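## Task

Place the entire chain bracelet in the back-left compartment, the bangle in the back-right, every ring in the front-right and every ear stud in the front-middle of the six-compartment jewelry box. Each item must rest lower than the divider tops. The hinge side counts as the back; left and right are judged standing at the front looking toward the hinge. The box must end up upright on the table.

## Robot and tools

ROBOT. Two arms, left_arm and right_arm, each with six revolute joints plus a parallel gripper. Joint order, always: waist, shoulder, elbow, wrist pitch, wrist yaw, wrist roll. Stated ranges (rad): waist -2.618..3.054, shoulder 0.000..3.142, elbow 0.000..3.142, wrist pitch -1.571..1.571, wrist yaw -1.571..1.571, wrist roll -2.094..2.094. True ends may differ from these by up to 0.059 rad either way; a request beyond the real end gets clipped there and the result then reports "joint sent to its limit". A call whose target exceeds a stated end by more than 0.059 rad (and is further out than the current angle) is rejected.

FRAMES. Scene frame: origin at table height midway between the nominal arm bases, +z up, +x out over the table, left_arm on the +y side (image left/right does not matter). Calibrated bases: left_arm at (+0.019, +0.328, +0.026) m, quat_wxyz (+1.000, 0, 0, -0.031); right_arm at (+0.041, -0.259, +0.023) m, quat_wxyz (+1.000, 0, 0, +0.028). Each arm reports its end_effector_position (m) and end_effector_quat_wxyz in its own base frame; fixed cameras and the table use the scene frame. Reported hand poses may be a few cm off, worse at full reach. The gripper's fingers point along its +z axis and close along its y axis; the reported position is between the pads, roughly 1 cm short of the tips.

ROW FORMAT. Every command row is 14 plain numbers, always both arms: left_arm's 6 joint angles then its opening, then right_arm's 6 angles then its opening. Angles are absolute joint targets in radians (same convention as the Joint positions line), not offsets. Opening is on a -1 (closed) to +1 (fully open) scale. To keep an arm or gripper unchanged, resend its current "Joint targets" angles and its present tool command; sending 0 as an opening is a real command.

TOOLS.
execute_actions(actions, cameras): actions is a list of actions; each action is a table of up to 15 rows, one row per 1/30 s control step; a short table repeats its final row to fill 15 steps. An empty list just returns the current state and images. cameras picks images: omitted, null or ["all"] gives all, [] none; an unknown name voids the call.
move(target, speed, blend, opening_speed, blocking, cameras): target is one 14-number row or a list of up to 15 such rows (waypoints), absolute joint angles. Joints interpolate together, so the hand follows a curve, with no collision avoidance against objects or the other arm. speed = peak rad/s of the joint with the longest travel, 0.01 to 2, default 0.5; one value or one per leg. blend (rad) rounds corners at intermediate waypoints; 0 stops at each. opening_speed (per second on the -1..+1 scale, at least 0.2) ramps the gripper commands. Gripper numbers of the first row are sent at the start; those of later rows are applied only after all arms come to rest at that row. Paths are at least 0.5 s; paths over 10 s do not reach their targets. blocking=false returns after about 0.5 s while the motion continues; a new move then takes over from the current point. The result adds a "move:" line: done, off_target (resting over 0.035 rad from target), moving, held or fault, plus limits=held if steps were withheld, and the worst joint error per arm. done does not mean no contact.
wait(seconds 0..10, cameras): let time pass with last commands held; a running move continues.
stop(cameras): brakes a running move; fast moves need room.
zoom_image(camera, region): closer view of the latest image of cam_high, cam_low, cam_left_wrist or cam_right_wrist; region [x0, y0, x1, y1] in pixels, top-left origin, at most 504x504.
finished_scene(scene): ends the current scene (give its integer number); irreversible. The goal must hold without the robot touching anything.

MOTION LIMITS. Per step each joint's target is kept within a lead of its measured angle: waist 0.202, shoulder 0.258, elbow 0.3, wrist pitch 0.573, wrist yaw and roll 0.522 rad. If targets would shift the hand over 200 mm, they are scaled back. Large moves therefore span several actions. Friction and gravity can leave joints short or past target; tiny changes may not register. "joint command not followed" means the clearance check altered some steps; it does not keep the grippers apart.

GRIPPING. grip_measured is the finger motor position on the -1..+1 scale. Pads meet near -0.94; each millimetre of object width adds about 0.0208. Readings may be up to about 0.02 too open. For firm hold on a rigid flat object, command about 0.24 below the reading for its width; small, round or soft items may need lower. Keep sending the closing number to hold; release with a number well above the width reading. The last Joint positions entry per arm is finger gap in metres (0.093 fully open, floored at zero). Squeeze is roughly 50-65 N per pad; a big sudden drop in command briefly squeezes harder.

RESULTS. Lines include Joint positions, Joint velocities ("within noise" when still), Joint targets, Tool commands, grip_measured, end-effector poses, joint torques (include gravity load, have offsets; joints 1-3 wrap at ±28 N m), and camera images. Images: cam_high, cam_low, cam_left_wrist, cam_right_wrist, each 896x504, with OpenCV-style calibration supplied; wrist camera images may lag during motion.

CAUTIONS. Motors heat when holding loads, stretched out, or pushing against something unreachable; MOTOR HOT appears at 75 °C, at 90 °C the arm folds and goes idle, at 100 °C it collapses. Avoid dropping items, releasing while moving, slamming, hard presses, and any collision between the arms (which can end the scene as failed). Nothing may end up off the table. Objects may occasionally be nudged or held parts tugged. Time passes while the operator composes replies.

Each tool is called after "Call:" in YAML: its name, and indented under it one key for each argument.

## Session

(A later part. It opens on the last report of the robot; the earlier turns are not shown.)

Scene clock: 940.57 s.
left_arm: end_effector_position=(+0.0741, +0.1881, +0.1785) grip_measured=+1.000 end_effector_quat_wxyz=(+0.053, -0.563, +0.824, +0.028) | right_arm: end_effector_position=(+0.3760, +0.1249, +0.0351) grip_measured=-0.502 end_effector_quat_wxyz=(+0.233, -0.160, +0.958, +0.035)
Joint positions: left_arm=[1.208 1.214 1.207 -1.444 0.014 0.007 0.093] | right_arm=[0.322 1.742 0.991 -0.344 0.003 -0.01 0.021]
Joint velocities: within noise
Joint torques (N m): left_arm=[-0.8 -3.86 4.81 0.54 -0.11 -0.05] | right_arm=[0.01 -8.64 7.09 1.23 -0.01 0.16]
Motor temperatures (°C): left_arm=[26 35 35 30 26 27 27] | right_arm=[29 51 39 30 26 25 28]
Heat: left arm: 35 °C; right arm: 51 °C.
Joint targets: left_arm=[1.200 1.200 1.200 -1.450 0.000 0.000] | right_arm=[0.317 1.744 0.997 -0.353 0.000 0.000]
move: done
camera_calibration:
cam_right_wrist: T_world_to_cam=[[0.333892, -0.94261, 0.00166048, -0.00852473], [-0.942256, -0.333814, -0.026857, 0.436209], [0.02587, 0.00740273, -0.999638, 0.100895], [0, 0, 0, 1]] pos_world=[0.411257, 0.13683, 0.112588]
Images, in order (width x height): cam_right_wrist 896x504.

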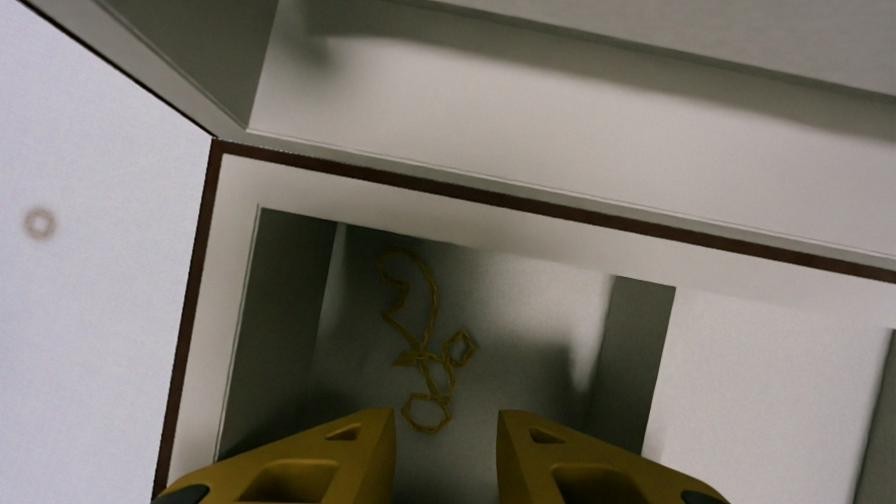

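Call:
move:
  target:
    - [1.2,1.2,1.2,-1.45,0,0,1,0.317,1.64,1.2,-0.66,0,0,-0.5]
    - [1.2,1.2,1.2,-1.45,0,0,1,0.2,1.45,1.45,-1.35,0,0,-0.5]
    - [1.2,1.2,1.2,-1.45,0,0,1,-1.1,1.2,1.2,-1.45,0,0,-0.5]
  speed: 0.8
  blend: 0.05
  cameras: ["cam_high","cam_low"]

Call:
zoom_image:
  camera: "cam_high"
  region: [460, 140, 620, 310]

Call:
zoom_image:
  camera: "cam_high"
  region: [160, 130, 480, 440]

Call:
zoom_image:
  camera: "cam_high"
  region: [460, 130, 820, 500]

Call:
zoom_image:
  camera: "cam_low"
  region: [440, 110, 780, 380]

Scene clock: 956.07 s.
left_arm: end_effector_position=(+0.0741, +0.1881, +0.1785) grip_measured=+1.000 end_effector_quat_wxyz=(+0.053, -0.563, +0.824, +0.028) | right_arm: end_effector_position=(+0.0943, -0.1822, +0.1794) grip_measured=-0.502 end_effector_quat_wxyz=(+0.057, +0.516, +0.854, -0.034)
Joint positions: left_arm=[1.208 1.214 1.207 -1.444 0.014 0.007 0.093] | right_arm=[-1.095 1.214 1.209 -1.433 -0.002 -0.008 0.021]
Joint velocities: within noise
Joint torques (N m): left_arm=[-0.81 -3.88 4.82 0.54 -0.11 -0.05] | right_arm=[0.06 -4.77 5.68 0.48 0.04 0.14]
Motor temperatures (°C): left_arm=[26 35 34 30 26 27 27] | right_arm=[29 50 39 30 26 25 28]
Heat: left arm: 35 °C; right arm: 50 °C.
Joint targets: left_arm=[1.200 1.200 1.200 -1.450 0.000 0.000] | right_arm=[-1.100 1.200 1.200 -1.450 0.000 0.000]
move: done
Images, in order (width x height): cam_high 896x504, cam_low 896x504.

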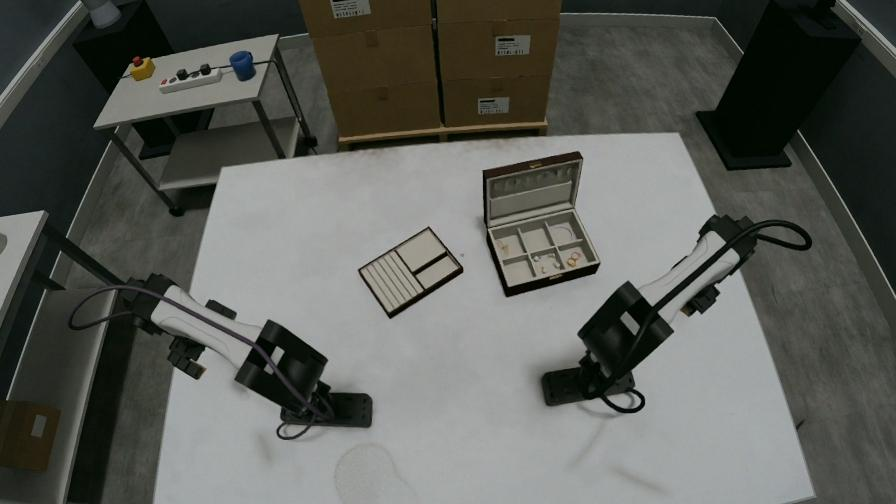

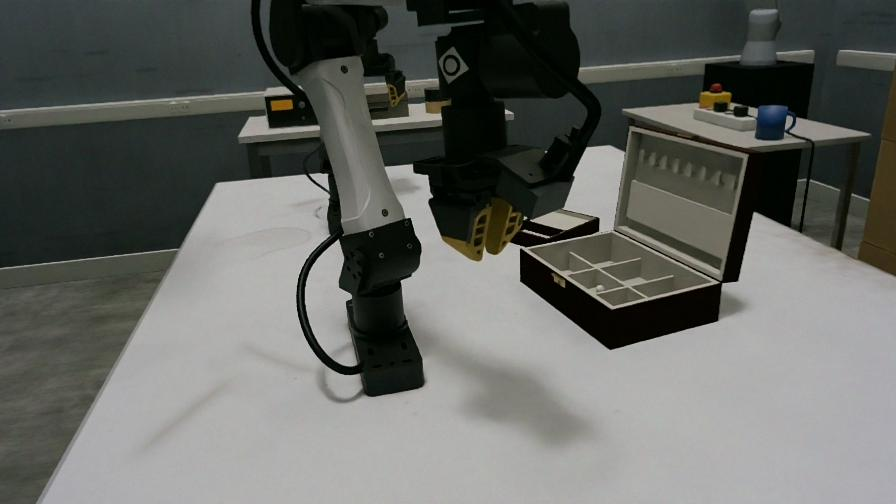

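Scaled by 2.965 from the camera's 896x504 image, which has a finer 1280x720 frame.

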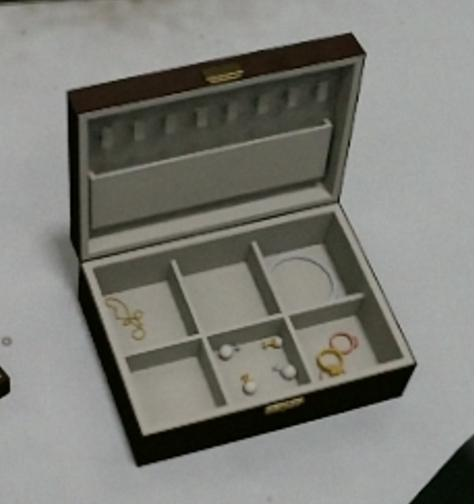

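Scaled by 1.575 from the camera's 896x504 image, which has a finer 1280x720 frame.

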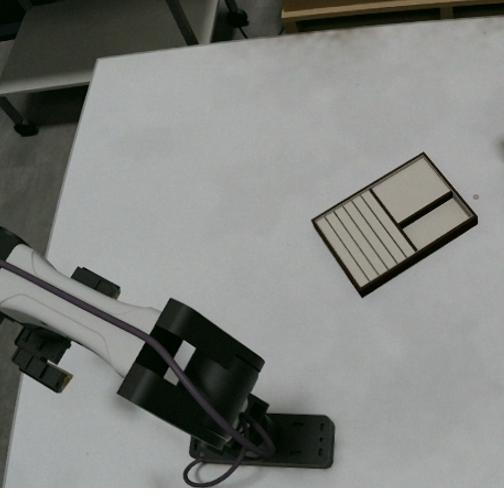

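Scaled by 1.362 from the camera's 896x504 image, which has a finer 1280x720 frame.

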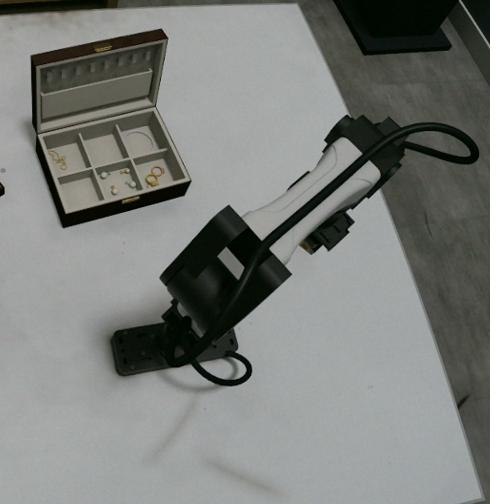

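Scaled by 1.482 from the camera's 896x504 image, which has a finer 1280x720 frame.

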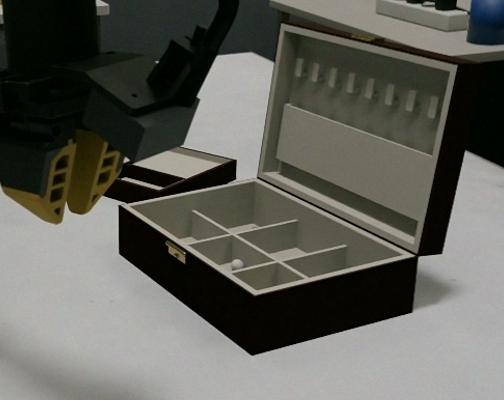

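Call:
finished_scene:
  scene: 1

The scene is finished: the task was done.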